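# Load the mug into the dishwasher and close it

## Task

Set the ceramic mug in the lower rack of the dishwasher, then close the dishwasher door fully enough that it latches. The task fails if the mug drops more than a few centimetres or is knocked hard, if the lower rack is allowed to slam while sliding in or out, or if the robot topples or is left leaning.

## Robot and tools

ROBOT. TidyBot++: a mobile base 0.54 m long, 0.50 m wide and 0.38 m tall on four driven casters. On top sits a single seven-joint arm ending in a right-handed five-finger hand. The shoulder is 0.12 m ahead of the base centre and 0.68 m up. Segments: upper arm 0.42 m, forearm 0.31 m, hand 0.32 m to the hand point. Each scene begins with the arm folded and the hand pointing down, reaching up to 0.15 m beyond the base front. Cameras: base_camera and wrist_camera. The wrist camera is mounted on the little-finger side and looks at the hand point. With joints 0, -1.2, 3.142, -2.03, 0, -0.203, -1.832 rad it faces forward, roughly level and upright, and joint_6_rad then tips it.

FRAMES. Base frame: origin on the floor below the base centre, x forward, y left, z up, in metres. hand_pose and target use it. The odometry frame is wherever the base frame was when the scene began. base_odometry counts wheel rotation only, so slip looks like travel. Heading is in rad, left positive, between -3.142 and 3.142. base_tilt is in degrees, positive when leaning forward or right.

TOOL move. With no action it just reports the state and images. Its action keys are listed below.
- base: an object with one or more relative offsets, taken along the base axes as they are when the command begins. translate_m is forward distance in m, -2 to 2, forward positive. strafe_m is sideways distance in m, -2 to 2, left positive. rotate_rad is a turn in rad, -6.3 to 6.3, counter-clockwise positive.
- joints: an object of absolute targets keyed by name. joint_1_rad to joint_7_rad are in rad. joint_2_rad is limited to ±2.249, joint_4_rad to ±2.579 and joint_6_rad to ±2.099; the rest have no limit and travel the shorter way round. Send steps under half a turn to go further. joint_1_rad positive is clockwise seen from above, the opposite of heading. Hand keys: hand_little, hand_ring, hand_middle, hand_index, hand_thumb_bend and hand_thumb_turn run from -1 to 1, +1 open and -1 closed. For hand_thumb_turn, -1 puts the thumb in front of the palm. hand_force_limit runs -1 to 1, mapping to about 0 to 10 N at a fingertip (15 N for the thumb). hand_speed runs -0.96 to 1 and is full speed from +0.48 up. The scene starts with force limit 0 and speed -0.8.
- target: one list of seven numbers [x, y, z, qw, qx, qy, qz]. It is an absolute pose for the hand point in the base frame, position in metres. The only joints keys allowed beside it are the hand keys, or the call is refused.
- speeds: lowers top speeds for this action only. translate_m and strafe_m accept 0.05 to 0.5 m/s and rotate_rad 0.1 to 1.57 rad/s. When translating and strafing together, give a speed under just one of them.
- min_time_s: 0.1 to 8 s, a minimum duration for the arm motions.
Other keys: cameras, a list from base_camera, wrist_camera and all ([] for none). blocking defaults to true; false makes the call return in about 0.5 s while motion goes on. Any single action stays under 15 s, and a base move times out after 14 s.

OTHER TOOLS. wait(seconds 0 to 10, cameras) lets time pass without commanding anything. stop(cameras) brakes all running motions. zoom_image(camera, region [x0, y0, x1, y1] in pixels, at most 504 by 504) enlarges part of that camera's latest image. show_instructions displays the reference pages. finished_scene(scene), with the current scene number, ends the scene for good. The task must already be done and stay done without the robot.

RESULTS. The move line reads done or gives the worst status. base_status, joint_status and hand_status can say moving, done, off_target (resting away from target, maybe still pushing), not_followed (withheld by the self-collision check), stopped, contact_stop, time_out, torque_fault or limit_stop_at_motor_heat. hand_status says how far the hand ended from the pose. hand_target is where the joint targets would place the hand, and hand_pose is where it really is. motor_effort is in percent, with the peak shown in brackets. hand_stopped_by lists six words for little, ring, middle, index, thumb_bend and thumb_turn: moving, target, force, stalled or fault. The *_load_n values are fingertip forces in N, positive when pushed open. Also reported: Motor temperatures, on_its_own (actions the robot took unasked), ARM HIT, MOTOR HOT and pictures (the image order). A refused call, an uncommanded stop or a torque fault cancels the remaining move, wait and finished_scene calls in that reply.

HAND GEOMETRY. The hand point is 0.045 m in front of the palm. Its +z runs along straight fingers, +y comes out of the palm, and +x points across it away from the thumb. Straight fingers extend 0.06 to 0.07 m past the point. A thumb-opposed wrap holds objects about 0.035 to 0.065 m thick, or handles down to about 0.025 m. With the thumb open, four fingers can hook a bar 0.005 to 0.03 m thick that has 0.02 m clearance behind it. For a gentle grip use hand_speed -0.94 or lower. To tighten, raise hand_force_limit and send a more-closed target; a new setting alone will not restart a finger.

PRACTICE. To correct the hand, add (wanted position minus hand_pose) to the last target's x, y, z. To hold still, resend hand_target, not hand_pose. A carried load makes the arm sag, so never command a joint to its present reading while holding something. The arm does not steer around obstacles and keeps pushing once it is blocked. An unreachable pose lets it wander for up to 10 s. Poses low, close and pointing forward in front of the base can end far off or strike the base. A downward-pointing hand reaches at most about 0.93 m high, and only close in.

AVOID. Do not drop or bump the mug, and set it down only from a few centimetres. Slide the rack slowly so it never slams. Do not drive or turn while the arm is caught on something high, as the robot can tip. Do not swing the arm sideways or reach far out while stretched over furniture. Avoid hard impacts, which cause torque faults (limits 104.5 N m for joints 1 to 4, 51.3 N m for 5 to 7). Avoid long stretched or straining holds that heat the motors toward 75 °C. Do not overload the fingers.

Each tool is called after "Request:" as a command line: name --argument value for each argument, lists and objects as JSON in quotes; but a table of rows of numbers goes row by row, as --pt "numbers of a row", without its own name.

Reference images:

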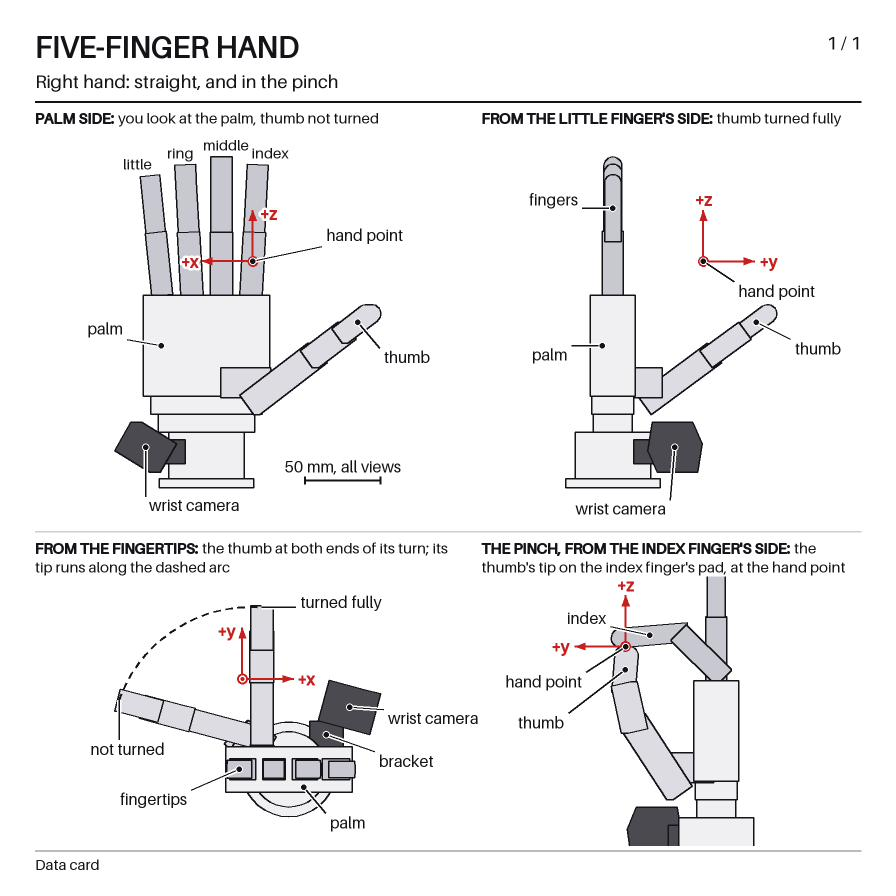

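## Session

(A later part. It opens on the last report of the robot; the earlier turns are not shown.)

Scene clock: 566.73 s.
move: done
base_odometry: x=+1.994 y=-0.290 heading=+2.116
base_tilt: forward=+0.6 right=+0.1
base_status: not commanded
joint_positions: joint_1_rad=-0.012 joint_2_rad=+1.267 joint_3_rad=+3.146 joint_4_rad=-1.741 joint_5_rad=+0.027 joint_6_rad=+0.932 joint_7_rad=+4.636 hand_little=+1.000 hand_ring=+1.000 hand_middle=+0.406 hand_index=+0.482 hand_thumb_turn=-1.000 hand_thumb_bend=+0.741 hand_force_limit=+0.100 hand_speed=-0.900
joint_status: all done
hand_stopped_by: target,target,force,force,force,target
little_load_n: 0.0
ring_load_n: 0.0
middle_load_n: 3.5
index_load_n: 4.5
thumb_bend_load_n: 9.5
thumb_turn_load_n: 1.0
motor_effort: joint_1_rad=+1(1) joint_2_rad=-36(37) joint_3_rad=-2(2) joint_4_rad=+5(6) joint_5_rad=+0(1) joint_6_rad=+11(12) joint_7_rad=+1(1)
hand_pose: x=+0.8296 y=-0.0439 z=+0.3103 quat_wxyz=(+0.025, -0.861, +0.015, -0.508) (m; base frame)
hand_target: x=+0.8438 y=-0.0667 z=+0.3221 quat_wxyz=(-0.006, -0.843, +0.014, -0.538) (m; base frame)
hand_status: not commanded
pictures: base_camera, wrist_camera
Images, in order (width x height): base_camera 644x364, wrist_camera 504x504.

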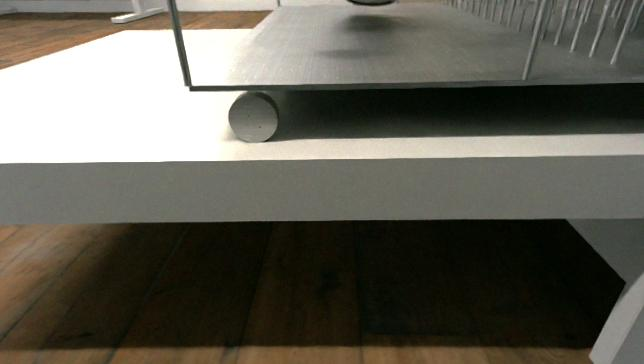

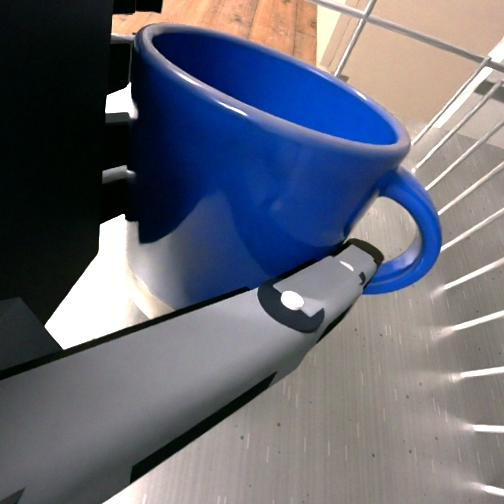

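Request:
move --joints '{"joint_2_rad": 1.308, "joint_6_rad": 1.015}' --min_time_s 2 --cameras '["base_camera"]'

Request:
zoom_image --camera "base_camera" --region '[300, 0, 450, 60]'

Scene clock: 576.60 s.
move: done
base_odometry: x=+1.994 y=-0.290 heading=+2.116
base_tilt: forward=+0.6 right=+0.2
base_status: not commanded
joint_positions: joint_1_rad=-0.012 joint_2_rad=+1.282 joint_3_rad=+3.146 joint_4_rad=-1.740 joint_5_rad=+0.027 joint_6_rad=+0.947 joint_7_rad=+4.636 hand_little=+1.000 hand_ring=+1.000 hand_middle=+0.406 hand_index=+0.482 hand_thumb_turn=-1.000 hand_thumb_bend=+0.741 hand_force_limit=+0.100 hand_speed=-0.900
joint_status: all done
hand_stopped_by: target,target,force,force,force,target
little_load_n: 0.0
ring_load_n: 0.0
middle_load_n: 3.5
index_load_n: 5.0
thumb_bend_load_n: 10.0
thumb_turn_load_n: 1.0
motor_effort: joint_1_rad=+1(1) joint_2_rad=-36(37) joint_3_rad=-1(2) joint_4_rad=+5(6) joint_5_rad=+0(1) joint_6_rad=+10(13) joint_7_rad=+0(1)
hand_pose: x=+0.8268 y=-0.0438 z=+0.3036 quat_wxyz=(+0.026, -0.861, +0.015, -0.508) (m; base frame)
hand_target: x=+0.8408 y=-0.0667 z=+0.3154 quat_wxyz=(-0.007, -0.843, +0.014, -0.538) (m; base frame)
hand_status: not commanded
pictures: base_camera
Images, in order (width x height): base_camera 644x364.

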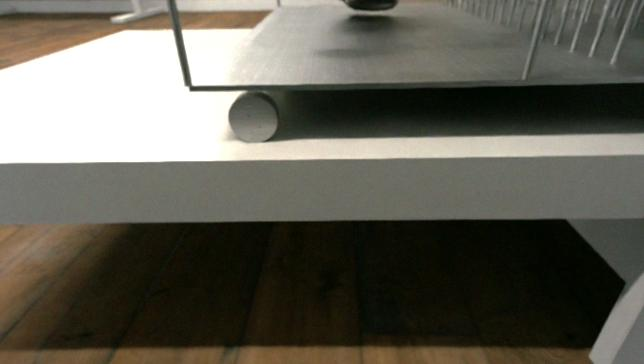

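Scaled by 3.360.

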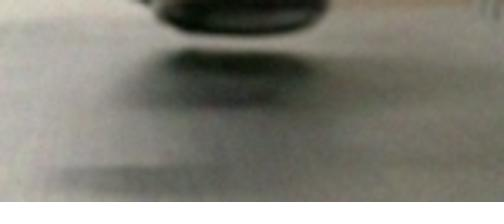

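Request:
move --joints '{"joint_2_rad": 1.32, "joint_6_rad": 1.027}' --min_time_s 2 --cameras '["base_camera"]'

Request:
zoom_image --camera "base_camera" --region '[300, 0, 450, 60]'

Scene clock: 581.13 s.
move: done
base_odometry: x=+1.994 y=-0.290 heading=+2.116
base_tilt: forward=+0.5 right=+0.2
base_status: not commanded
joint_positions: joint_1_rad=-0.012 joint_2_rad=+1.292 joint_3_rad=+3.146 joint_4_rad=-1.740 joint_5_rad=+0.027 joint_6_rad=+0.960 joint_7_rad=+4.636 hand_little=+1.000 hand_ring=+1.000 hand_middle=+0.406 hand_index=+0.482 hand_thumb_turn=-1.000 hand_thumb_bend=+0.741 hand_force_limit=+0.100 hand_speed=-0.900
joint_status: all done
hand_stopped_by: target,target,force,force,force,target
little_load_n: 0.0
ring_load_n: 0.0
middle_load_n: 3.5
index_load_n: 4.5
thumb_bend_load_n: 9.5
thumb_turn_load_n: 1.0
motor_effort: joint_1_rad=+0(1) joint_2_rad=-36(37) joint_3_rad=-1(2) joint_4_rad=+5(6) joint_5_rad=-1(1) joint_6_rad=+10(11) joint_7_rad=+0(1)
hand_pose: x=+0.8253 y=-0.0438 z=+0.2995 quat_wxyz=(+0.026, -0.860, +0.015, -0.509) (m; base frame)
hand_target: x=+0.8383 y=-0.0668 z=+0.3101 quat_wxyz=(-0.007, -0.843, +0.013, -0.538) (m; base frame)
hand_status: not commanded
pictures: base_camera
Images, in order (width x height): base_camera 644x364.

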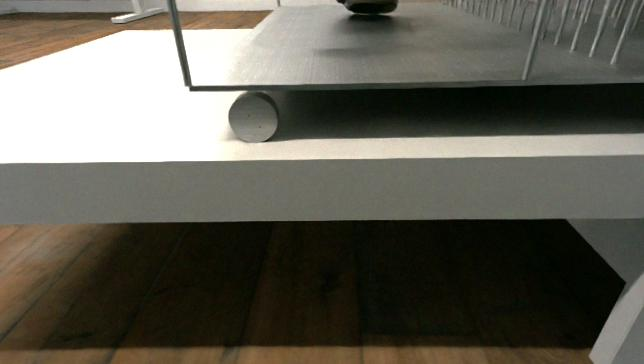

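Scaled by 3.360.

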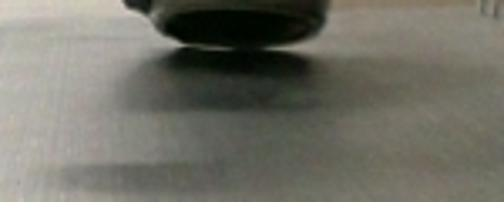

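Request:
move --joints '{"joint_2_rad": 1.333, "joint_6_rad": 1.045}' --min_time_s 2 --cameras '["all"]'

Request:
zoom_image --camera "base_camera" --region '[300, 0, 450, 60]'

Scene clock: 586.37 s.
move: done
base_odometry: x=+1.994 y=-0.290 heading=+2.116
base_tilt: forward=+0.5 right=+0.2
base_status: not commanded
joint_positions: joint_1_rad=-0.012 joint_2_rad=+1.302 joint_3_rad=+3.146 joint_4_rad=-1.739 joint_5_rad=+0.027 joint_6_rad=+0.982 joint_7_rad=+4.636 hand_little=+1.000 hand_ring=+1.000 hand_middle=+0.406 hand_index=+0.482 hand_thumb_turn=-1.000 hand_thumb_bend=+0.741 hand_force_limit=+0.100 hand_speed=-0.900
joint_status: all done
hand_stopped_by: target,target,force,force,force,target
little_load_n: 0.0
ring_load_n: 0.0
middle_load_n: 3.0
index_load_n: 4.5
thumb_bend_load_n: 10.0
thumb_turn_load_n: 0.5
motor_effort: joint_1_rad=+0(1) joint_2_rad=-35(36) joint_3_rad=-2(2) joint_4_rad=+5(5) joint_5_rad=+1(1) joint_6_rad=+10(12) joint_7_rad=+0(1)
hand_pose: x=+0.8262 y=-0.0436 z=+0.2990 quat_wxyz=(+0.026, -0.857, +0.014, -0.514) (m; base frame)
hand_target: x=+0.8364 y=-0.0669 z=+0.3058 quat_wxyz=(-0.007, -0.841, +0.013, -0.540) (m; base frame)
hand_status: not commanded
pictures: base_camera, wrist_camera
Images, in order (width x height): base_camera 644x364, wrist_camera 504x504.

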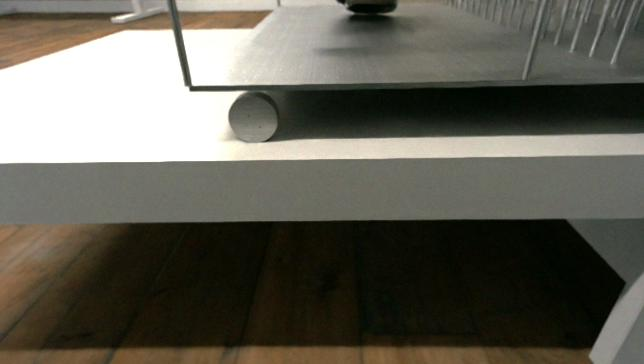

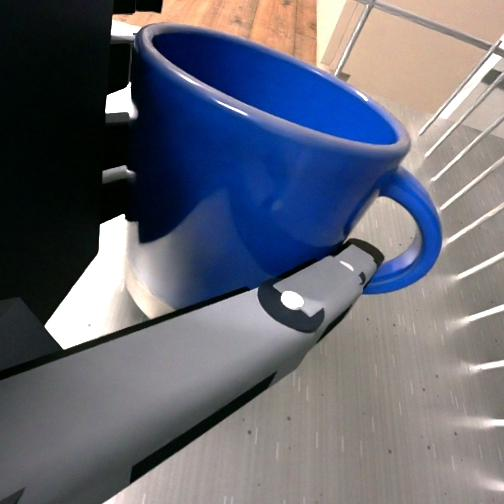

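Scaled by 3.360.

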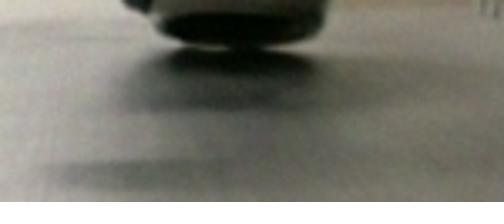

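Request:
move --joints '{"hand_thumb_bend": 0.77, "hand_speed": -0.95}' --cameras '["all"]'

Scene clock: 591.07 s.
move: done
base_odometry: x=+1.994 y=-0.290 heading=+2.116
base_tilt: forward=+0.6 right=+0.2
base_status: not commanded
joint_positions: joint_1_rad=-0.012 joint_2_rad=+1.302 joint_3_rad=+3.146 joint_4_rad=-1.737 joint_5_rad=+0.025 joint_6_rad=+0.988 joint_7_rad=+4.638 hand_little=+1.000 hand_ring=+1.000 hand_middle=+0.405 hand_index=+0.481 hand_thumb_turn=-1.000 hand_thumb_bend=+0.770 hand_force_limit=+0.100 hand_speed=-0.950
joint_status: all done
hand_stopped_by: target,target,force,force,target,target
little_load_n: 0.0
ring_load_n: 0.0
middle_load_n: 0.0
index_load_n: 0.0
thumb_bend_load_n: 0.5
thumb_turn_load_n: 1.0
motor_effort: joint_1_rad=+0(1) joint_2_rad=-34(36) joint_3_rad=-2(2) joint_4_rad=+4(5) joint_5_rad=+1(1) joint_6_rad=+10(11) joint_7_rad=+0(1)
hand_pose: x=+0.8284 y=-0.0441 z=+0.3014 quat_wxyz=(+0.026, -0.855, +0.015, -0.518) (m; base frame)
hand_target: x=+0.8364 y=-0.0669 z=+0.3058 quat_wxyz=(-0.007, -0.841, +0.013, -0.540) (m; base frame)
hand_status: not commanded
pictures: base_camera, wrist_camera
Images, in order (width x height): base_camera 644x364, wrist_camera 504x504.

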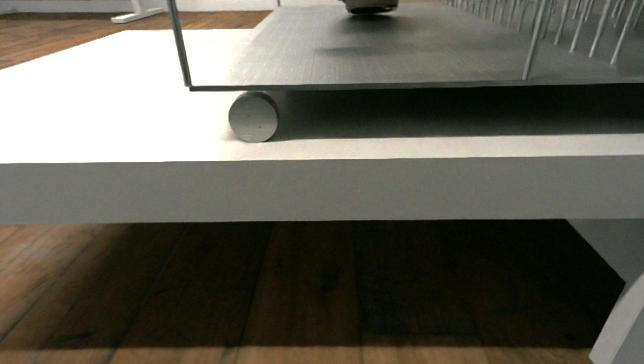

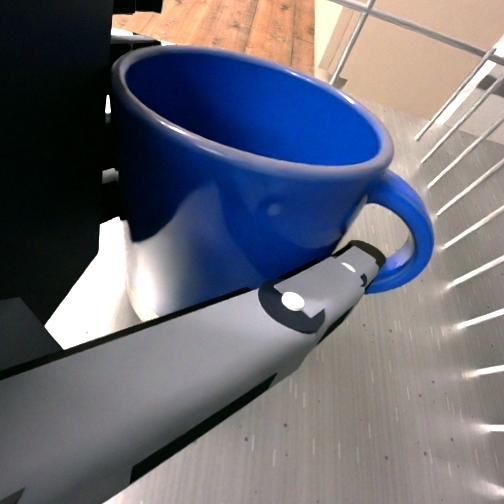

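Request:
zoom_image --camera "base_camera" --region '[300, 0, 450, 60]'

Request:
zoom_image --camera "wrist_camera" --region '[60, 0, 504, 400]'

Scaled by 3.360.

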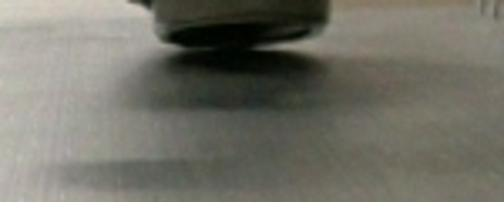

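Scaled by 1.135 from the camera's 504x504 image, which has a finer 720x720 frame.

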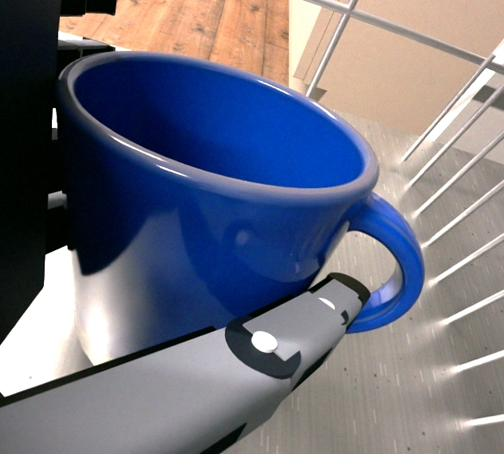

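Request:
move --joints '{"hand_thumb_bend": 0.82}' --cameras '["wrist_camera"]'

Request:
move --joints '{"hand_thumb_bend": 0.88, "hand_index": 0.52, "hand_middle": 0.45}' --cameras '["all"]'

Scene clock: 598.07 s.
move: done
base_odometry: x=+1.994 y=-0.290 heading=+2.116
base_tilt: forward=+0.6 right=+0.2
base_status: not commanded
joint_positions: joint_1_rad=-0.012 joint_2_rad=+1.302 joint_3_rad=+3.146 joint_4_rad=-1.737 joint_5_rad=+0.025 joint_6_rad=+0.989 joint_7_rad=+4.638 hand_little=+1.000 hand_ring=+1.000 hand_middle=+0.405 hand_index=+0.481 hand_thumb_turn=-1.000 hand_thumb_bend=+0.820 hand_force_limit=+0.100 hand_speed=-0.950
joint_status: all done
hand_stopped_by: target,target,force,force,target,target
little_load_n: 0.0
ring_load_n: 0.0
middle_load_n: 0.0
index_load_n: 0.0
thumb_bend_load_n: 0.5
thumb_turn_load_n: 1.0
motor_effort: joint_1_rad=+0(1) joint_2_rad=-34(34) joint_3_rad=-2(2) joint_4_rad=+4(5) joint_5_rad=+0(1) joint_6_rad=+10(10) joint_7_rad=+0(0)
hand_pose: x=+0.8285 y=-0.0441 z=+0.3015 quat_wxyz=(+0.026, -0.855, +0.015, -0.518) (m; base frame)
hand_target: x=+0.8364 y=-0.0669 z=+0.3058 quat_wxyz=(-0.007, -0.841, +0.013, -0.540) (m; base frame)
hand_status: not commanded
pictures: wrist_camera
Images, in order (width x height): wrist_camera 504x504.

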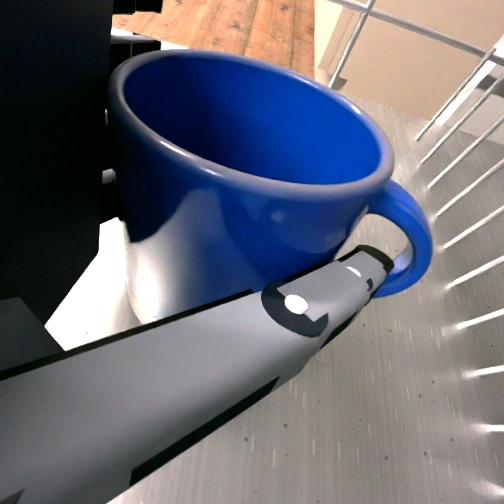

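Scene clock: 599.37 s.
move: done
base_odometry: x=+1.994 y=-0.290 heading=+2.116
base_tilt: forward=+0.5 right=+0.1
base_status: not commanded
joint_positions: joint_1_rad=-0.012 joint_2_rad=+1.302 joint_3_rad=+3.146 joint_4_rad=-1.737 joint_5_rad=+0.025 joint_6_rad=+0.989 joint_7_rad=+4.638 hand_little=+1.000 hand_ring=+1.000 hand_middle=+0.450 hand_index=+0.520 hand_thumb_turn=-1.000 hand_thumb_bend=+0.880 hand_force_limit=+0.100 hand_speed=-0.950
joint_status: all done
hand_stopped_by: target,target,target,target,target,target
little_load_n: 0.0
ring_load_n: 0.0
middle_load_n: 0.0
index_load_n: 0.0
thumb_bend_load_n: 0.5
thumb_turn_load_n: 1.0
motor_effort: joint_1_rad=+0(1) joint_2_rad=-34(34) joint_3_rad=-2(2) joint_4_rad=+4(5) joint_5_rad=+1(1) joint_6_rad=+9(10) joint_7_rad=+0(0)
hand_pose: x=+0.8285 y=-0.0441 z=+0.3015 quat_wxyz=(+0.026, -0.855, +0.015, -0.518) (m; base frame)
hand_target: x=+0.8364 y=-0.0669 z=+0.3058 quat_wxyz=(-0.007, -0.841, +0.013, -0.540) (m; base frame)
hand_status: not commanded
pictures: base_camera, wrist_camera
Images, in order (width x height): base_camera 644x364, wrist_camera 504x504.

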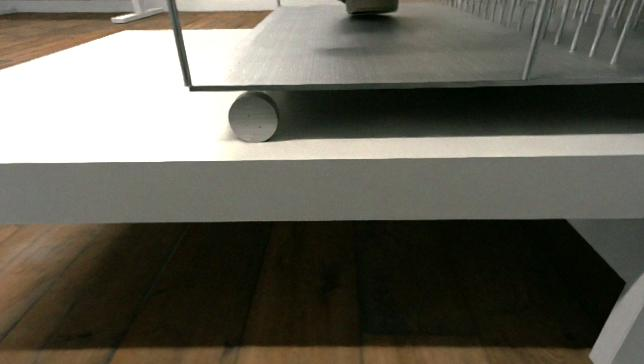

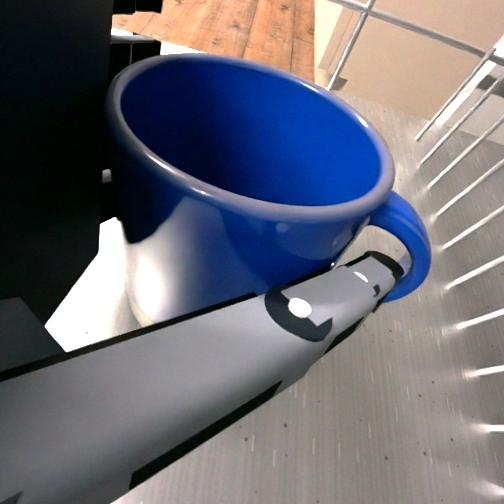

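Request:
move --joints '{"hand_thumb_bend": 1.0, "hand_index": 0.6, "hand_middle": 0.55}' --cameras '["all"]'

Request:
zoom_image --camera "base_camera" --region '[300, 0, 450, 60]'

Scene clock: 603.23 s.
move: done
base_odometry: x=+1.994 y=-0.290 heading=+2.116
base_tilt: forward=+0.6 right=+0.2
base_status: not commanded
joint_positions: joint_1_rad=-0.012 joint_2_rad=+1.302 joint_3_rad=+3.146 joint_4_rad=-1.737 joint_5_rad=+0.025 joint_6_rad=+0.989 joint_7_rad=+4.638 hand_little=+1.000 hand_ring=+1.000 hand_middle=+0.550 hand_index=+0.600 hand_thumb_turn=-1.000 hand_thumb_bend=+1.000 hand_force_limit=+0.100 hand_speed=-0.950
joint_status: all done
hand_stopped_by: target,target,target,target,target,target
little_load_n: 0.0
ring_load_n: 0.0
middle_load_n: 0.0
index_load_n: 0.0
thumb_bend_load_n: 0.5
thumb_turn_load_n: 1.0
motor_effort: joint_1_rad=+0(1) joint_2_rad=-34(35) joint_3_rad=-2(2) joint_4_rad=+4(5) joint_5_rad=+0(1) joint_6_rad=+10(10) joint_7_rad=+0(0)
hand_pose: x=+0.8285 y=-0.0441 z=+0.3015 quat_wxyz=(+0.026, -0.855, +0.015, -0.518) (m; base frame)
hand_target: x=+0.8364 y=-0.0669 z=+0.3058 quat_wxyz=(-0.007, -0.841, +0.013, -0.540) (m; base frame)
hand_status: not commanded
pictures: base_camera, wrist_camera
Images, in order (width x height): base_camera 644x364, wrist_camera 504x504.

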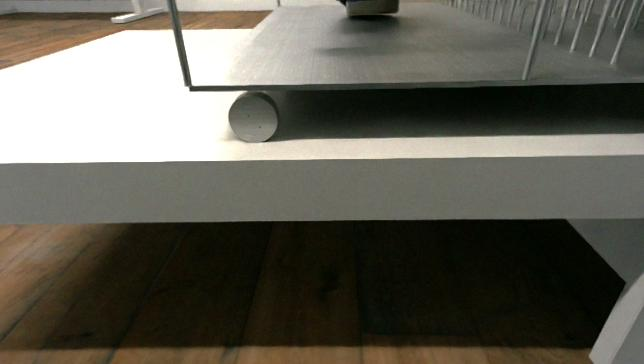

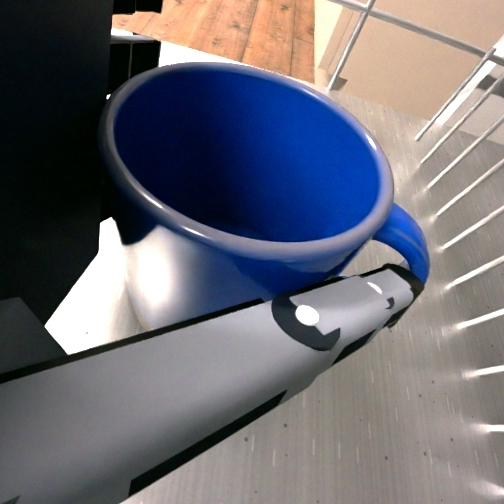

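Scaled by 3.360.

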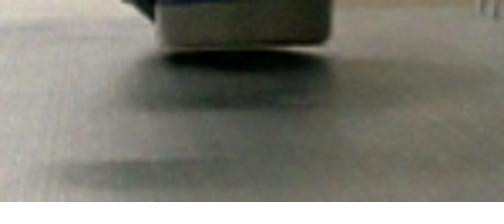

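Request:
move --joints '{"hand_index": 0.97, "hand_middle": 0.97, "hand_speed": -0.9}' --cameras '["all"]'

Scene clock: 609.97 s.
move: done
base_odometry: x=+1.994 y=-0.290 heading=+2.116
base_tilt: forward=+0.5 right=+0.2
base_status: not commanded
joint_positions: joint_1_rad=-0.012 joint_2_rad=+1.302 joint_3_rad=+3.146 joint_4_rad=-1.736 joint_5_rad=+0.024 joint_6_rad=+0.989 joint_7_rad=+4.638 hand_little=+1.000 hand_ring=+1.000 hand_middle=+0.970 hand_index=+0.970 hand_thumb_turn=-1.000 hand_thumb_bend=+1.000 hand_force_limit=+0.100 hand_speed=-0.900
joint_status: all done
hand_stopped_by: target,target,target,target,target,target
little_load_n: 0.0
ring_load_n: 0.0
middle_load_n: 0.0
index_load_n: 0.0
thumb_bend_load_n: 0.0
thumb_turn_load_n: 1.0
motor_effort: joint_1_rad=+0(1) joint_2_rad=-34(35) joint_3_rad=-2(2) joint_4_rad=+5(5) joint_5_rad=+0(1) joint_6_rad=+9(10) joint_7_rad=+0(1)
hand_pose: x=+0.8288 y=-0.0444 z=+0.3019 quat_wxyz=(+0.025, -0.854, +0.015, -0.519) (m; base frame)
hand_target: x=+0.8364 y=-0.0669 z=+0.3058 quat_wxyz=(-0.007, -0.841, +0.013, -0.540) (m; base frame)
hand_status: not commanded
pictures: base_camera, wrist_camera
Images, in order (width x height): base_camera 644x364, wrist_camera 504x504.

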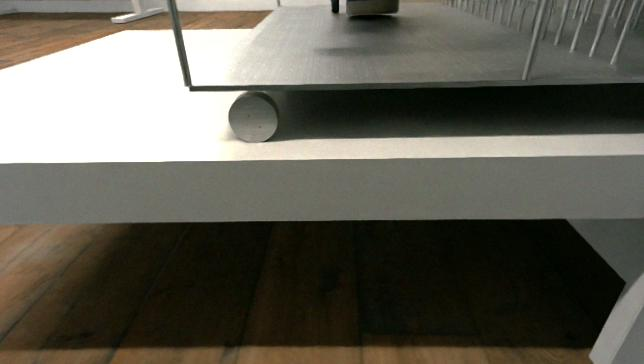

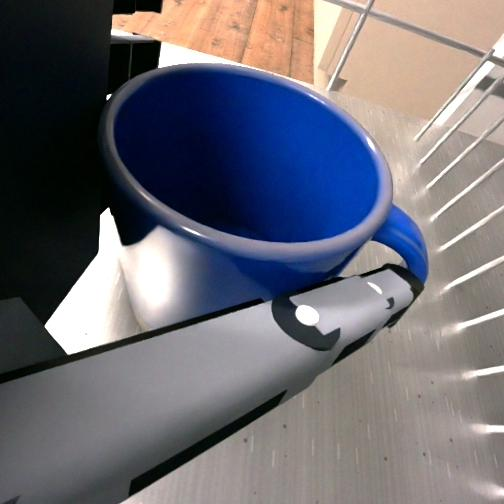

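Request:
move --base '{"translate_m": -0.03}' --speeds '{"translate_m": 0.06}' --cameras '["all"]'

Scene clock: 615.77 s.
move: done
base_odometry: x=+2.010 y=-0.316 heading=+2.116
base_tilt: forward=+0.6 right=+0.2
base_status: done
joint_positions: joint_1_rad=-0.011 joint_2_rad=+1.302 joint_3_rad=+3.146 joint_4_rad=-1.730 joint_5_rad=+0.024 joint_6_rad=+0.993 joint_7_rad=+4.639 hand_little=+1.000 hand_ring=+1.000 hand_middle=+0.970 hand_index=+0.970 hand_thumb_turn=-1.000 hand_thumb_bend=+1.000 hand_force_limit=+0.100 hand_speed=-0.900
joint_status: not commanded
hand_stopped_by: target,target,target,target,target,target
little_load_n: 0.0
ring_load_n: 0.0
middle_load_n: 0.0
index_load_n: 0.0
thumb_bend_load_n: 0.0
thumb_turn_load_n: 0.5
motor_effort: joint_1_rad=+1(3) joint_2_rad=-33(36) joint_3_rad=-2(3) joint_4_rad=+4(6) joint_5_rad=+0(1) joint_6_rad=+9(10) joint_7_rad=+0(0)
hand_pose: x=+0.8325 y=-0.0449 z=+0.3047 quat_wxyz=(+0.025, -0.852, +0.015, -0.523) (m; base frame)
hand_target: x=+0.8364 y=-0.0669 z=+0.3058 quat_wxyz=(-0.007, -0.841, +0.013, -0.540) (m; base frame)
hand_status: not commanded
pictures: base_camera, wrist_camera
Images, in order (width x height): base_camera 644x364, wrist_camera 504x504.

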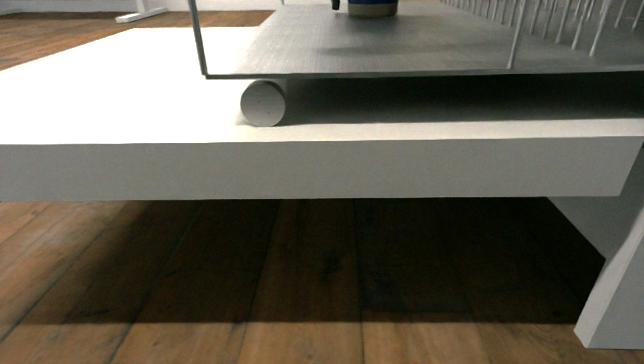

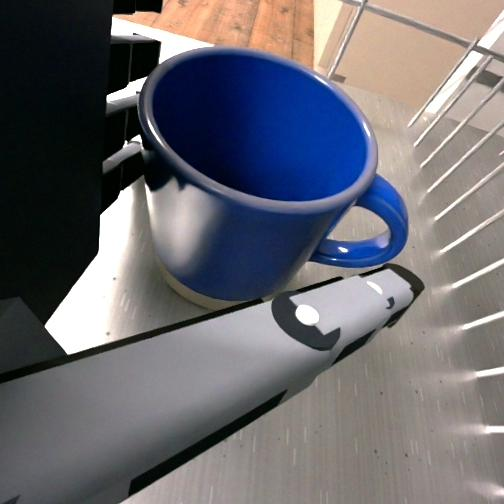

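Request:
move --joints '{"joint_2_rad": 1.1, "joint_4_rad": -1.78, "joint_6_rad": 0.9}' --min_time_s 3

Request:
move --joints '{"joint_2_rad": 0.6, "joint_4_rad": -1.9, "joint_6_rad": 0.5, "hand_thumb_turn": 1}' --min_time_s 3 --cameras '["all"]'

Scene clock: 622.50 s.
move: done
base_odometry: x=+2.010 y=-0.316 heading=+2.116
base_tilt: forward=+0.5 right=+0.2
base_status: not commanded
joint_positions: joint_1_rad=-0.011 joint_2_rad=+1.103 joint_3_rad=+3.146 joint_4_rad=-1.755 joint_5_rad=+0.024 joint_6_rad=+0.959 joint_7_rad=+4.639 hand_little=+1.000 hand_ring=+1.000 hand_middle=+0.970 hand_index=+0.970 hand_thumb_turn=-1.000 hand_thumb_bend=+1.000 hand_force_limit=+0.100 hand_speed=-0.900
joint_status: all done
hand_stopped_by: target,target,target,target,target,target
little_load_n: 0.0
ring_load_n: 0.0
middle_load_n: 0.0
index_load_n: 0.0
thumb_bend_load_n: 0.0
thumb_turn_load_n: 0.5
motor_effort: joint_1_rad=+0(2) joint_2_rad=-34(35) joint_3_rad=-2(2) joint_4_rad=+6(7) joint_5_rad=+0(1) joint_6_rad=+10(10) joint_7_rad=+0(1)
hand_pose: x=+0.8779 y=-0.0446 z=+0.4331 quat_wxyz=(+0.026, -0.813, +0.014, -0.581) (m; base frame)
hand_target: x=+0.8567 y=-0.0660 z=+0.4121 quat_wxyz=(-0.005, -0.836, +0.014, -0.549) (m; base frame)
hand_status: not commanded
pictures: none

Scene clock: 633.20 s.
move: done
base_odometry: x=+2.010 y=-0.316 heading=+2.116
base_tilt: forward=+0.6 right=+0.1
base_status: not commanded
joint_positions: joint_1_rad=-0.011 joint_2_rad=+0.600 joint_3_rad=+3.146 joint_4_rad=-1.871 joint_5_rad=+0.024 joint_6_rad=+0.559 joint_7_rad=+4.639 hand_little=+1.000 hand_ring=+1.000 hand_middle=+0.970 hand_index=+0.970 hand_thumb_turn=+1.000 hand_thumb_bend=+1.000 hand_force_limit=+0.100 hand_speed=-0.900
joint_status: all done
hand_stopped_by: target,target,target,target,target,target
little_load_n: 0.0
ring_load_n: 0.0
middle_load_n: 0.0
index_load_n: 0.0
thumb_bend_load_n: 0.0
thumb_turn_load_n: 0.0
motor_effort: joint_1_rad=+0(1) joint_2_rad=-28(35) joint_3_rad=-1(2) joint_4_rad=+11(11) joint_5_rad=+0(1) joint_6_rad=+9(11) joint_7_rad=+0(1)
hand_pose: x=+0.8451 y=-0.0477 z=+0.6427 quat_wxyz=(+0.022, -0.817, +0.014, -0.576) (m; base frame)
hand_target: x=+0.8233 y=-0.0629 z=+0.6141 quat_wxyz=(+0.001, -0.841, +0.015, -0.540) (m; base frame)
hand_status: not commanded
pictures: base_camera, wrist_camera
Images, in order (width x height): base_camera 644x364, wrist_camera 504x504.

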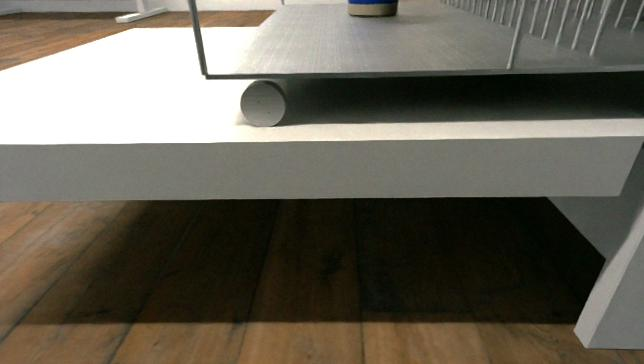

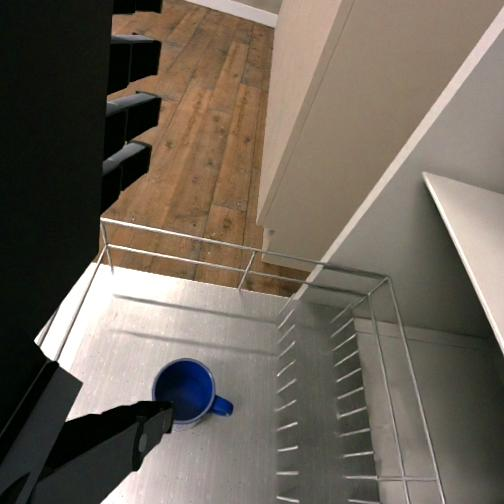

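Request:
move --joints '{"joint_1_rad": 0, "joint_2_rad": -1.0, "joint_3_rad": 3.142, "joint_4_rad": -2.1, "joint_5_rad": 0, "joint_6_rad": -0.74, "joint_7_rad": -1.571}' --min_time_s 3

Request:
move --base '{"strafe_m": 0.91}'

Request:
move --base '{"rotate_rad": -1.571}' --cameras '["wrist_camera"]'

Request:
move --base '{"strafe_m": 0.81}' --cameras '["all"]'

Scene clock: 654.43 s.
move: done
base_odometry: x=+2.010 y=-0.316 heading=+2.116
base_tilt: forward=+0.5 right=+0.2
base_status: not commanded
joint_positions: joint_1_rad=-0.011 joint_2_rad=-0.987 joint_3_rad=+3.146 joint_4_rad=-2.066 joint_5_rad=+0.024 joint_6_rad=-0.677 joint_7_rad=+4.639 hand_little=+1.000 hand_ring=+1.000 hand_middle=+0.970 hand_index=+0.970 hand_thumb_turn=+1.000 hand_thumb_bend=+1.000 hand_force_limit=+0.100 hand_speed=-0.900
joint_status: all done
hand_stopped_by: target,target,target,target,target,target
little_load_n: 0.0
ring_load_n: 0.0
middle_load_n: 0.0
index_load_n: 0.0
thumb_bend_load_n: 0.0
thumb_turn_load_n: 0.0
motor_effort: joint_1_rad=-1(1) joint_2_rad=+10(30) joint_3_rad=-1(2) joint_4_rad=+13(17) joint_5_rad=+1(2) joint_6_rad=+9(11) joint_7_rad=+0(1)
hand_pose: x=+0.3551 y=-0.0609 z=+0.9695 quat_wxyz=(+0.016, -0.769, +0.024, -0.639) (m; base frame)
hand_target: x=+0.3474 y=-0.0590 z=+0.9364 quat_wxyz=(+0.000, -0.796, +0.000, -0.606) (m; base frame)
hand_status: not commanded
pictures: none

Scene clock: 657.57 s.
move: done
base_odometry: x=+1.232 y=-0.788 heading=+2.117
base_tilt: forward=+0.5 right=+0.2
base_status: done
joint_positions: joint_1_rad=-0.010 joint_2_rad=-0.988 joint_3_rad=+3.146 joint_4_rad=-2.068 joint_5_rad=+0.024 joint_6_rad=-0.681 joint_7_rad=+4.639 hand_little=+1.000 hand_ring=+1.000 hand_middle=+0.970 hand_index=+0.970 hand_thumb_turn=+1.000 hand_thumb_bend=+1.000 hand_force_limit=+0.100 hand_speed=-0.900
joint_status: not commanded
hand_stopped_by: target,target,target,target,target,target
little_load_n: 0.0
ring_load_n: 0.0
middle_load_n: 0.0
index_load_n: 0.0
thumb_bend_load_n: 0.0
thumb_turn_load_n: 0.0
motor_effort: joint_1_rad=+0(2) joint_2_rad=+11(12) joint_3_rad=-1(3) joint_4_rad=+14(15) joint_5_rad=+1(1) joint_6_rad=+10(10) joint_7_rad=+0(1)
hand_pose: x=+0.3543 y=-0.0609 z=+0.9675 quat_wxyz=(+0.016, -0.770, +0.024, -0.637) (m; base frame)
hand_target: x=+0.3474 y=-0.0590 z=+0.9364 quat_wxyz=(+0.000, -0.796, +0.000, -0.606) (m; base frame)
hand_status: not commanded
pictures: none

Scene clock: 659.87 s.
move: done
base_odometry: x=+1.232 y=-0.788 heading=+0.548
base_tilt: forward=+0.5 right=+0.1
base_status: done
joint_positions: joint_1_rad=-0.010 joint_2_rad=-0.988 joint_3_rad=+3.146 joint_4_rad=-2.068 joint_5_rad=+0.024 joint_6_rad=-0.681 joint_7_rad=+4.639 hand_little=+1.000 hand_ring=+1.000 hand_middle=+0.970 hand_index=+0.970 hand_thumb_turn=+1.000 hand_thumb_bend=+1.000 hand_force_limit=+0.100 hand_speed=-0.900
joint_status: not commanded
hand_stopped_by: target,target,target,target,target,target
little_load_n: 0.0
ring_load_n: 0.0
middle_load_n: 0.0
index_load_n: 0.0
thumb_bend_load_n: 0.0
thumb_turn_load_n: 0.0
motor_effort: joint_1_rad=+1(1) joint_2_rad=+10(11) joint_3_rad=-1(1) joint_4_rad=+14(15) joint_5_rad=+1(1) joint_6_rad=+10(10) joint_7_rad=+0(0)
hand_pose: x=+0.3543 y=-0.0609 z=+0.9675 quat_wxyz=(+0.016, -0.770, +0.024, -0.637) (m; base frame)
hand_target: x=+0.3474 y=-0.0590 z=+0.9364 quat_wxyz=(+0.000, -0.796, +0.000, -0.606) (m; base frame)
hand_status: not commanded
pictures: wrist_camera
Images, in order (width x height): wrist_camera 504x504.

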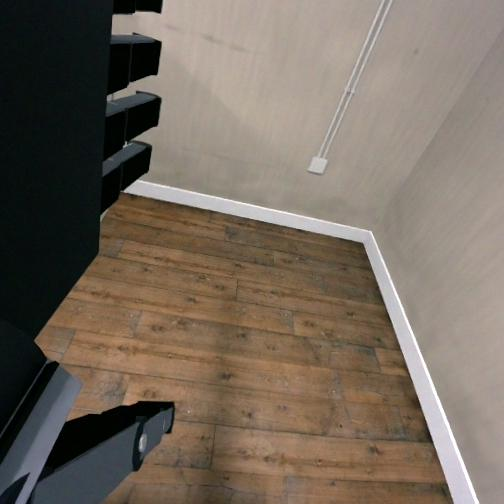

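Scene clock: 662.60 s.
move: done
base_odometry: x=+0.810 y=-0.096 heading=+0.547
base_tilt: forward=+0.6 right=+0.1
base_status: done
joint_positions: joint_1_rad=-0.010 joint_2_rad=-0.988 joint_3_rad=+3.146 joint_4_rad=-2.068 joint_5_rad=+0.024 joint_6_rad=-0.681 joint_7_rad=+4.639 hand_little=+1.000 hand_ring=+1.000 hand_middle=+0.970 hand_index=+0.970 hand_thumb_turn=+1.000 hand_thumb_bend=+1.000 hand_force_limit=+0.100 hand_speed=-0.900
joint_status: not commanded
hand_stopped_by: target,target,target,target,target,target
little_load_n: 0.0
ring_load_n: 0.0
middle_load_n: 0.0
index_load_n: 0.0
thumb_bend_load_n: 0.0
thumb_turn_load_n: 0.0
motor_effort: joint_1_rad=+0(2) joint_2_rad=+10(11) joint_3_rad=-1(3) joint_4_rad=+14(15) joint_5_rad=+0(1) joint_6_rad=+9(11) joint_7_rad=+0(0)
hand_pose: x=+0.3543 y=-0.0610 z=+0.9674 quat_wxyz=(+0.016, -0.770, +0.024, -0.637) (m; base frame)
hand_target: x=+0.3474 y=-0.0590 z=+0.9364 quat_wxyz=(+0.000, -0.796, +0.000, -0.606) (m; base frame)
hand_status: not commanded
pictures: base_camera, wrist_camera
Images, in order (width x height): base_camera 644x364, wrist_camera 504x504.

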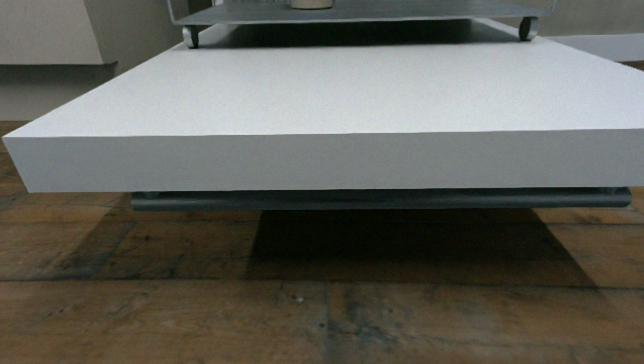

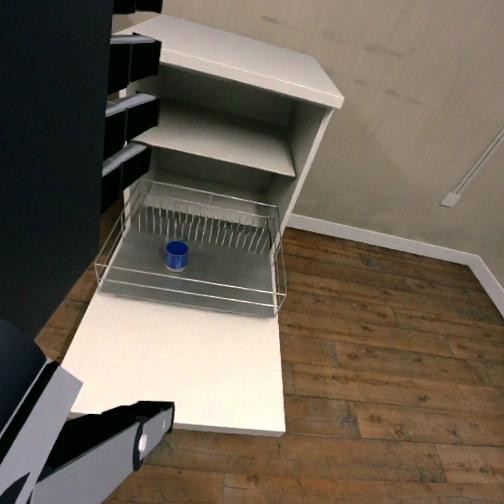

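Request:
move --base '{"translate_m": -0.12, "strafe_m": -0.057}' --joints '{"joint_1_rad": 0, "joint_2_rad": 0.6, "joint_3_rad": 3.142, "joint_4_rad": -1.5, "joint_5_rad": 0, "joint_6_rad": -1.0, "joint_7_rad": 0, "hand_index": -1, "hand_middle": -1, "hand_ring": -1, "hand_little": -1, "hand_speed": -0.7}' --min_time_s 4

Request:
move --joints '{"joint_2_rad": 1.1, "joint_4_rad": -1.12, "joint_6_rad": -0.93}' --min_time_s 3 --cameras '["all"]'

Scene clock: 674.30 s.
move: done
base_odometry: x=+0.737 y=-0.207 heading=+0.546
base_tilt: forward=+0.6 right=+0.2
base_status: done
joint_positions: joint_1_rad=-0.010 joint_2_rad=+0.577 joint_3_rad=+3.146 joint_4_rad=-1.522 joint_5_rad=+0.024 joint_6_rad=-0.950 joint_7_rad=+6.208 hand_little=-1.000 hand_ring=-1.000 hand_middle=-1.000 hand_index=-1.000 hand_thumb_turn=+1.000 hand_thumb_bend=+1.000 hand_force_limit=+0.100 hand_speed=-0.700
joint_status: all done
hand_stopped_by: target,target,target,target,target,target
little_load_n: 0.0
ring_load_n: 0.0
middle_load_n: 0.0
index_load_n: 0.0
thumb_bend_load_n: 0.0
thumb_turn_load_n: 0.0
motor_effort: joint_1_rad=+0(2) joint_2_rad=-28(29) joint_3_rad=-1(3) joint_4_rad=+10(16) joint_5_rad=+1(2) joint_6_rad=+3(11) joint_7_rad=+0(1)
hand_pose: x=+0.7083 y=-0.0356 z=+0.5618 quat_wxyz=(-0.040, -0.725, -0.687, -0.027) (m; base frame)
hand_target: x=+0.7015 y=-0.0297 z=+0.5511 quat_wxyz=(-0.015, -0.707, -0.707, -0.015) (m; base frame)
hand_status: not commanded
pictures: none

Scene clock: 677.63 s.
move: done
base_odometry: x=+0.737 y=-0.207 heading=+0.546
base_tilt: forward=+0.5 right=+0.2
base_status: not commanded
joint_positions: joint_1_rad=-0.010 joint_2_rad=+1.064 joint_3_rad=+3.146 joint_4_rad=-1.140 joint_5_rad=+0.024 joint_6_rad=-0.950 joint_7_rad=+6.210 hand_little=-1.000 hand_ring=-1.000 hand_middle=-1.000 hand_index=-1.000 hand_thumb_turn=+1.000 hand_thumb_bend=+1.000 hand_force_limit=+0.100 hand_speed=-0.700
joint_status: all done
hand_stopped_by: target,target,target,target,target,target
little_load_n: 0.0
ring_load_n: 0.0
middle_load_n: 0.0
index_load_n: 0.0
thumb_bend_load_n: 0.0
thumb_turn_load_n: 0.0
motor_effort: joint_1_rad=+0(1) joint_2_rad=-36(38) joint_3_rad=-1(2) joint_4_rad=+8(11) joint_5_rad=+1(1) joint_6_rad=+2(4) joint_7_rad=+0(0)
hand_pose: x=+0.7951 y=-0.0347 z=+0.3780 quat_wxyz=(-0.004, -0.725, -0.689, +0.012) (m; base frame)
hand_target: x=+0.8019 y=-0.0297 z=+0.3601 quat_wxyz=(+0.003, -0.707, -0.707, +0.003) (m; base frame)
hand_status: not commanded
pictures: base_camera, wrist_camera
Images, in order (width x height): base_camera 644x364, wrist_camera 504x504.

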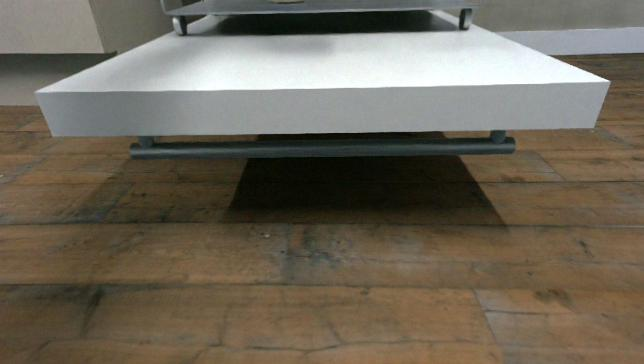

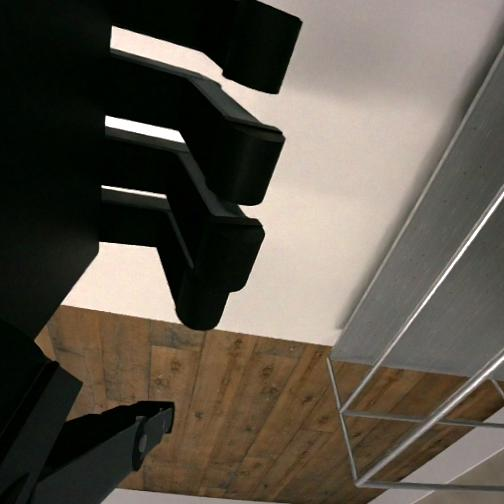

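Request:
move --joints '{"joint_2_rad": 1.225, "joint_4_rad": -0.94, "joint_6_rad": -0.975}' --min_time_s 3 --cameras '["wrist_camera"]'

Scene clock: 697.80 s.
move: done
base_odometry: x=+0.737 y=-0.207 heading=+0.546
base_tilt: forward=+0.5 right=+0.2
base_status: not commanded
joint_positions: joint_1_rad=-0.010 joint_2_rad=+1.181 joint_3_rad=+3.146 joint_4_rad=-0.961 joint_5_rad=+0.024 joint_6_rad=-0.950 joint_7_rad=+6.210 hand_little=-1.000 hand_ring=-1.000 hand_middle=-1.000 hand_index=-1.000 hand_thumb_turn=+1.000 hand_thumb_bend=+1.000 hand_force_limit=+0.100 hand_speed=-0.700
joint_status: all done
hand_stopped_by: target,target,target,target,target,target
little_load_n: 0.0
ring_load_n: 0.0
middle_load_n: 0.0
index_load_n: 0.0
thumb_bend_load_n: 0.0
thumb_turn_load_n: 0.0
motor_effort: joint_1_rad=+1(1) joint_2_rad=-38(39) joint_3_rad=-2(2) joint_4_rad=+10(11) joint_5_rad=+0(1) joint_6_rad=+3(4) joint_7_rad=+0(0)
hand_pose: x=+0.8471 y=-0.0342 z=+0.3540 quat_wxyz=(-0.025, -0.725, -0.688, -0.010) (m; base frame)
hand_target: x=+0.8360 y=-0.0297 z=+0.3265 quat_wxyz=(-0.001, -0.707, -0.707, +0.000) (m; base frame)
hand_status: not commanded
pictures: wrist_camera
Images, in order (width x height): wrist_camera 504x504.

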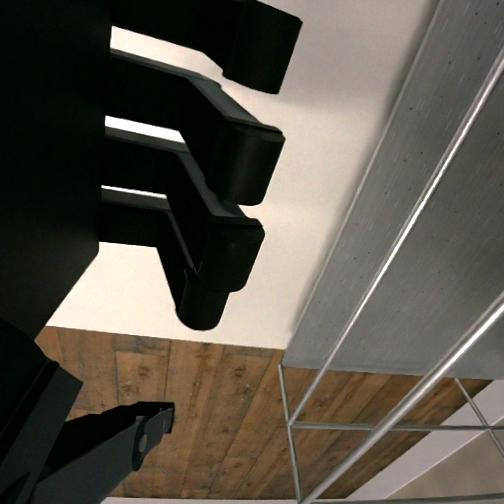

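Request:
move --base '{"translate_m": 0.06}' --speeds '{"translate_m": 0.06}' --cameras '["wrist_camera"]'

Scene clock: 700.70 s.
move: done
base_odometry: x=+0.788 y=-0.176 heading=+0.546
base_tilt: forward=+0.6 right=+0.2
base_status: done
joint_positions: joint_1_rad=-0.010 joint_2_rad=+1.183 joint_3_rad=+3.146 joint_4_rad=-0.958 joint_5_rad=+0.024 joint_6_rad=-0.950 joint_7_rad=+6.210 hand_little=-1.000 hand_ring=-1.000 hand_middle=-1.000 hand_index=-1.000 hand_thumb_turn=+1.000 hand_thumb_bend=+1.000 hand_force_limit=+0.100 hand_speed=-0.700
joint_status: not commanded
hand_stopped_by: target,target,target,target,target,target
little_load_n: 0.0
ring_load_n: 0.0
middle_load_n: 0.0
index_load_n: 0.0
thumb_bend_load_n: 0.0
thumb_turn_load_n: 0.0
motor_effort: joint_1_rad=+0(2) joint_2_rad=-39(40) joint_3_rad=-1(2) joint_4_rad=+10(11) joint_5_rad=+1(1) joint_6_rad=+2(3) joint_7_rad=+0(0)
hand_pose: x=+0.8478 y=-0.0344 z=+0.3534 quat_wxyz=(-0.026, -0.725, -0.688, -0.011) (m; base frame)
hand_target: x=+0.8360 y=-0.0297 z=+0.3265 quat_wxyz=(-0.001, -0.707, -0.707, +0.000) (m; base frame)
hand_status: not commanded
pictures: wrist_camera
Images, in order (width x height): wrist_camera 504x504.

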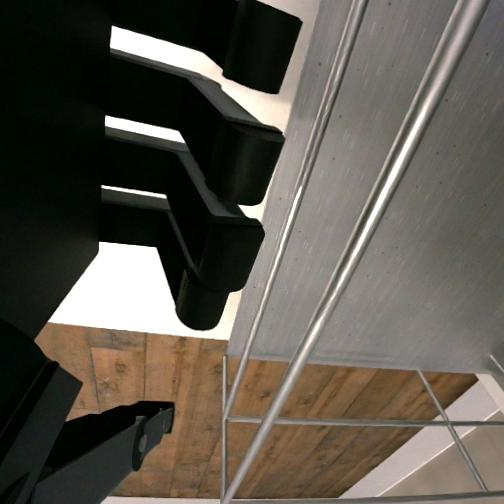

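Request:
move --base '{"translate_m": 0.035}' --speeds '{"translate_m": 0.05}' --cameras '["wrist_camera"]'

Scene clock: 703.47 s.
move: done
base_odometry: x=+0.819 y=-0.158 heading=+0.545
base_tilt: forward=+0.6 right=+0.3
base_status: done
joint_positions: joint_1_rad=-0.010 joint_2_rad=+1.184 joint_3_rad=+3.146 joint_4_rad=-0.955 joint_5_rad=+0.024 joint_6_rad=-0.953 joint_7_rad=+6.211 hand_little=-1.000 hand_ring=-1.000 hand_middle=-1.000 hand_index=-1.000 hand_thumb_turn=+1.000 hand_thumb_bend=+1.000 hand_force_limit=+0.100 hand_speed=-0.700
joint_status: not commanded
hand_stopped_by: target,target,target,target,target,target
little_load_n: 0.0
ring_load_n: 0.0
middle_load_n: 0.0
index_load_n: 0.5
thumb_bend_load_n: -0.5
thumb_turn_load_n: 0.0
motor_effort: joint_1_rad=+0(2) joint_2_rad=-39(40) joint_3_rad=-2(2) joint_4_rad=+10(13) joint_5_rad=+1(1) joint_6_rad=+3(7) joint_7_rad=+0(0)
hand_pose: x=+0.8483 y=-0.0345 z=+0.3535 quat_wxyz=(-0.025, -0.725, -0.689, -0.010) (m; base frame)
hand_target: x=+0.8360 y=-0.0297 z=+0.3265 quat_wxyz=(-0.001, -0.707, -0.707, +0.000) (m; base frame)
hand_status: not commanded
pictures: wrist_camera
Images, in order (width x height): wrist_camera 504x504.

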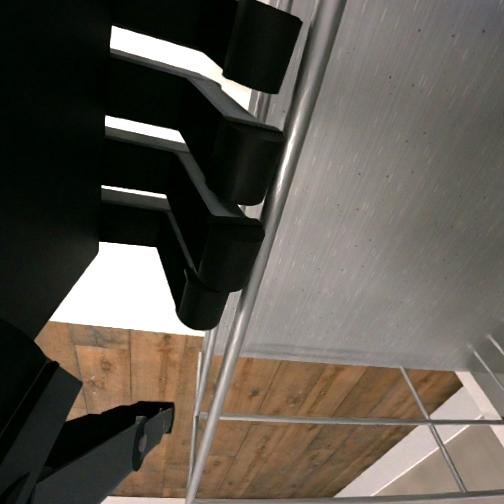

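Request:
move --base '{"translate_m": 0.08}' --speeds '{"translate_m": 0.05}' --cameras '["all"]'

Scene clock: 707.30 s.
move: done
base_odometry: x=+0.887 y=-0.117 heading=+0.545
base_tilt: forward=+0.5 right=+0.1
base_status: done
joint_positions: joint_1_rad=-0.009 joint_2_rad=+1.184 joint_3_rad=+3.146 joint_4_rad=-0.954 joint_5_rad=+0.024 joint_6_rad=-0.957 joint_7_rad=+6.212 hand_little=-1.000 hand_ring=-1.000 hand_middle=-1.000 hand_index=-1.000 hand_thumb_turn=+1.000 hand_thumb_bend=+1.000 hand_force_limit=+0.100 hand_speed=-0.700
joint_status: not commanded
hand_stopped_by: target,target,target,target,target,target
little_load_n: 0.0
ring_load_n: 0.0
middle_load_n: 0.5
index_load_n: 0.0
thumb_bend_load_n: 0.0
thumb_turn_load_n: 0.0
motor_effort: joint_1_rad=+0(3) joint_2_rad=-39(40) joint_3_rad=-2(2) joint_4_rad=+10(13) joint_5_rad=+1(1) joint_6_rad=+2(7) joint_7_rad=+0(0)
hand_pose: x=+0.8471 y=-0.0348 z=+0.3531 quat_wxyz=(-0.024, -0.725, -0.689, -0.009) (m; base frame)
hand_target: x=+0.8360 y=-0.0297 z=+0.3265 quat_wxyz=(-0.001, -0.707, -0.707, +0.000) (m; base frame)
hand_status: not commanded
pictures: base_camera, wrist_camera
Images, in order (width x height): base_camera 644x364, wrist_camera 504x504.

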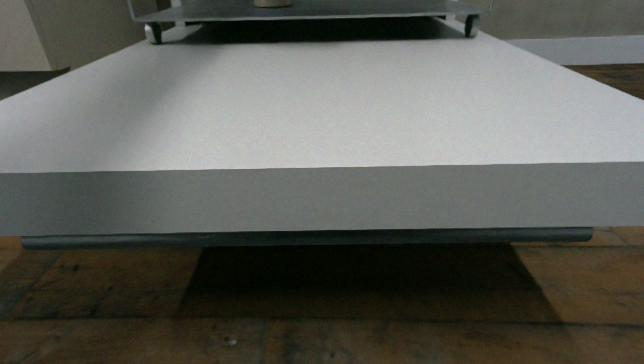

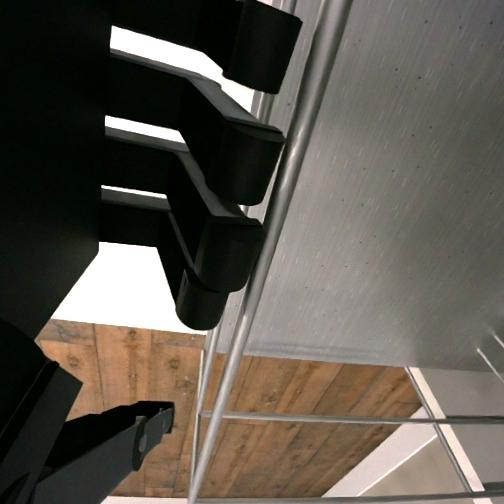

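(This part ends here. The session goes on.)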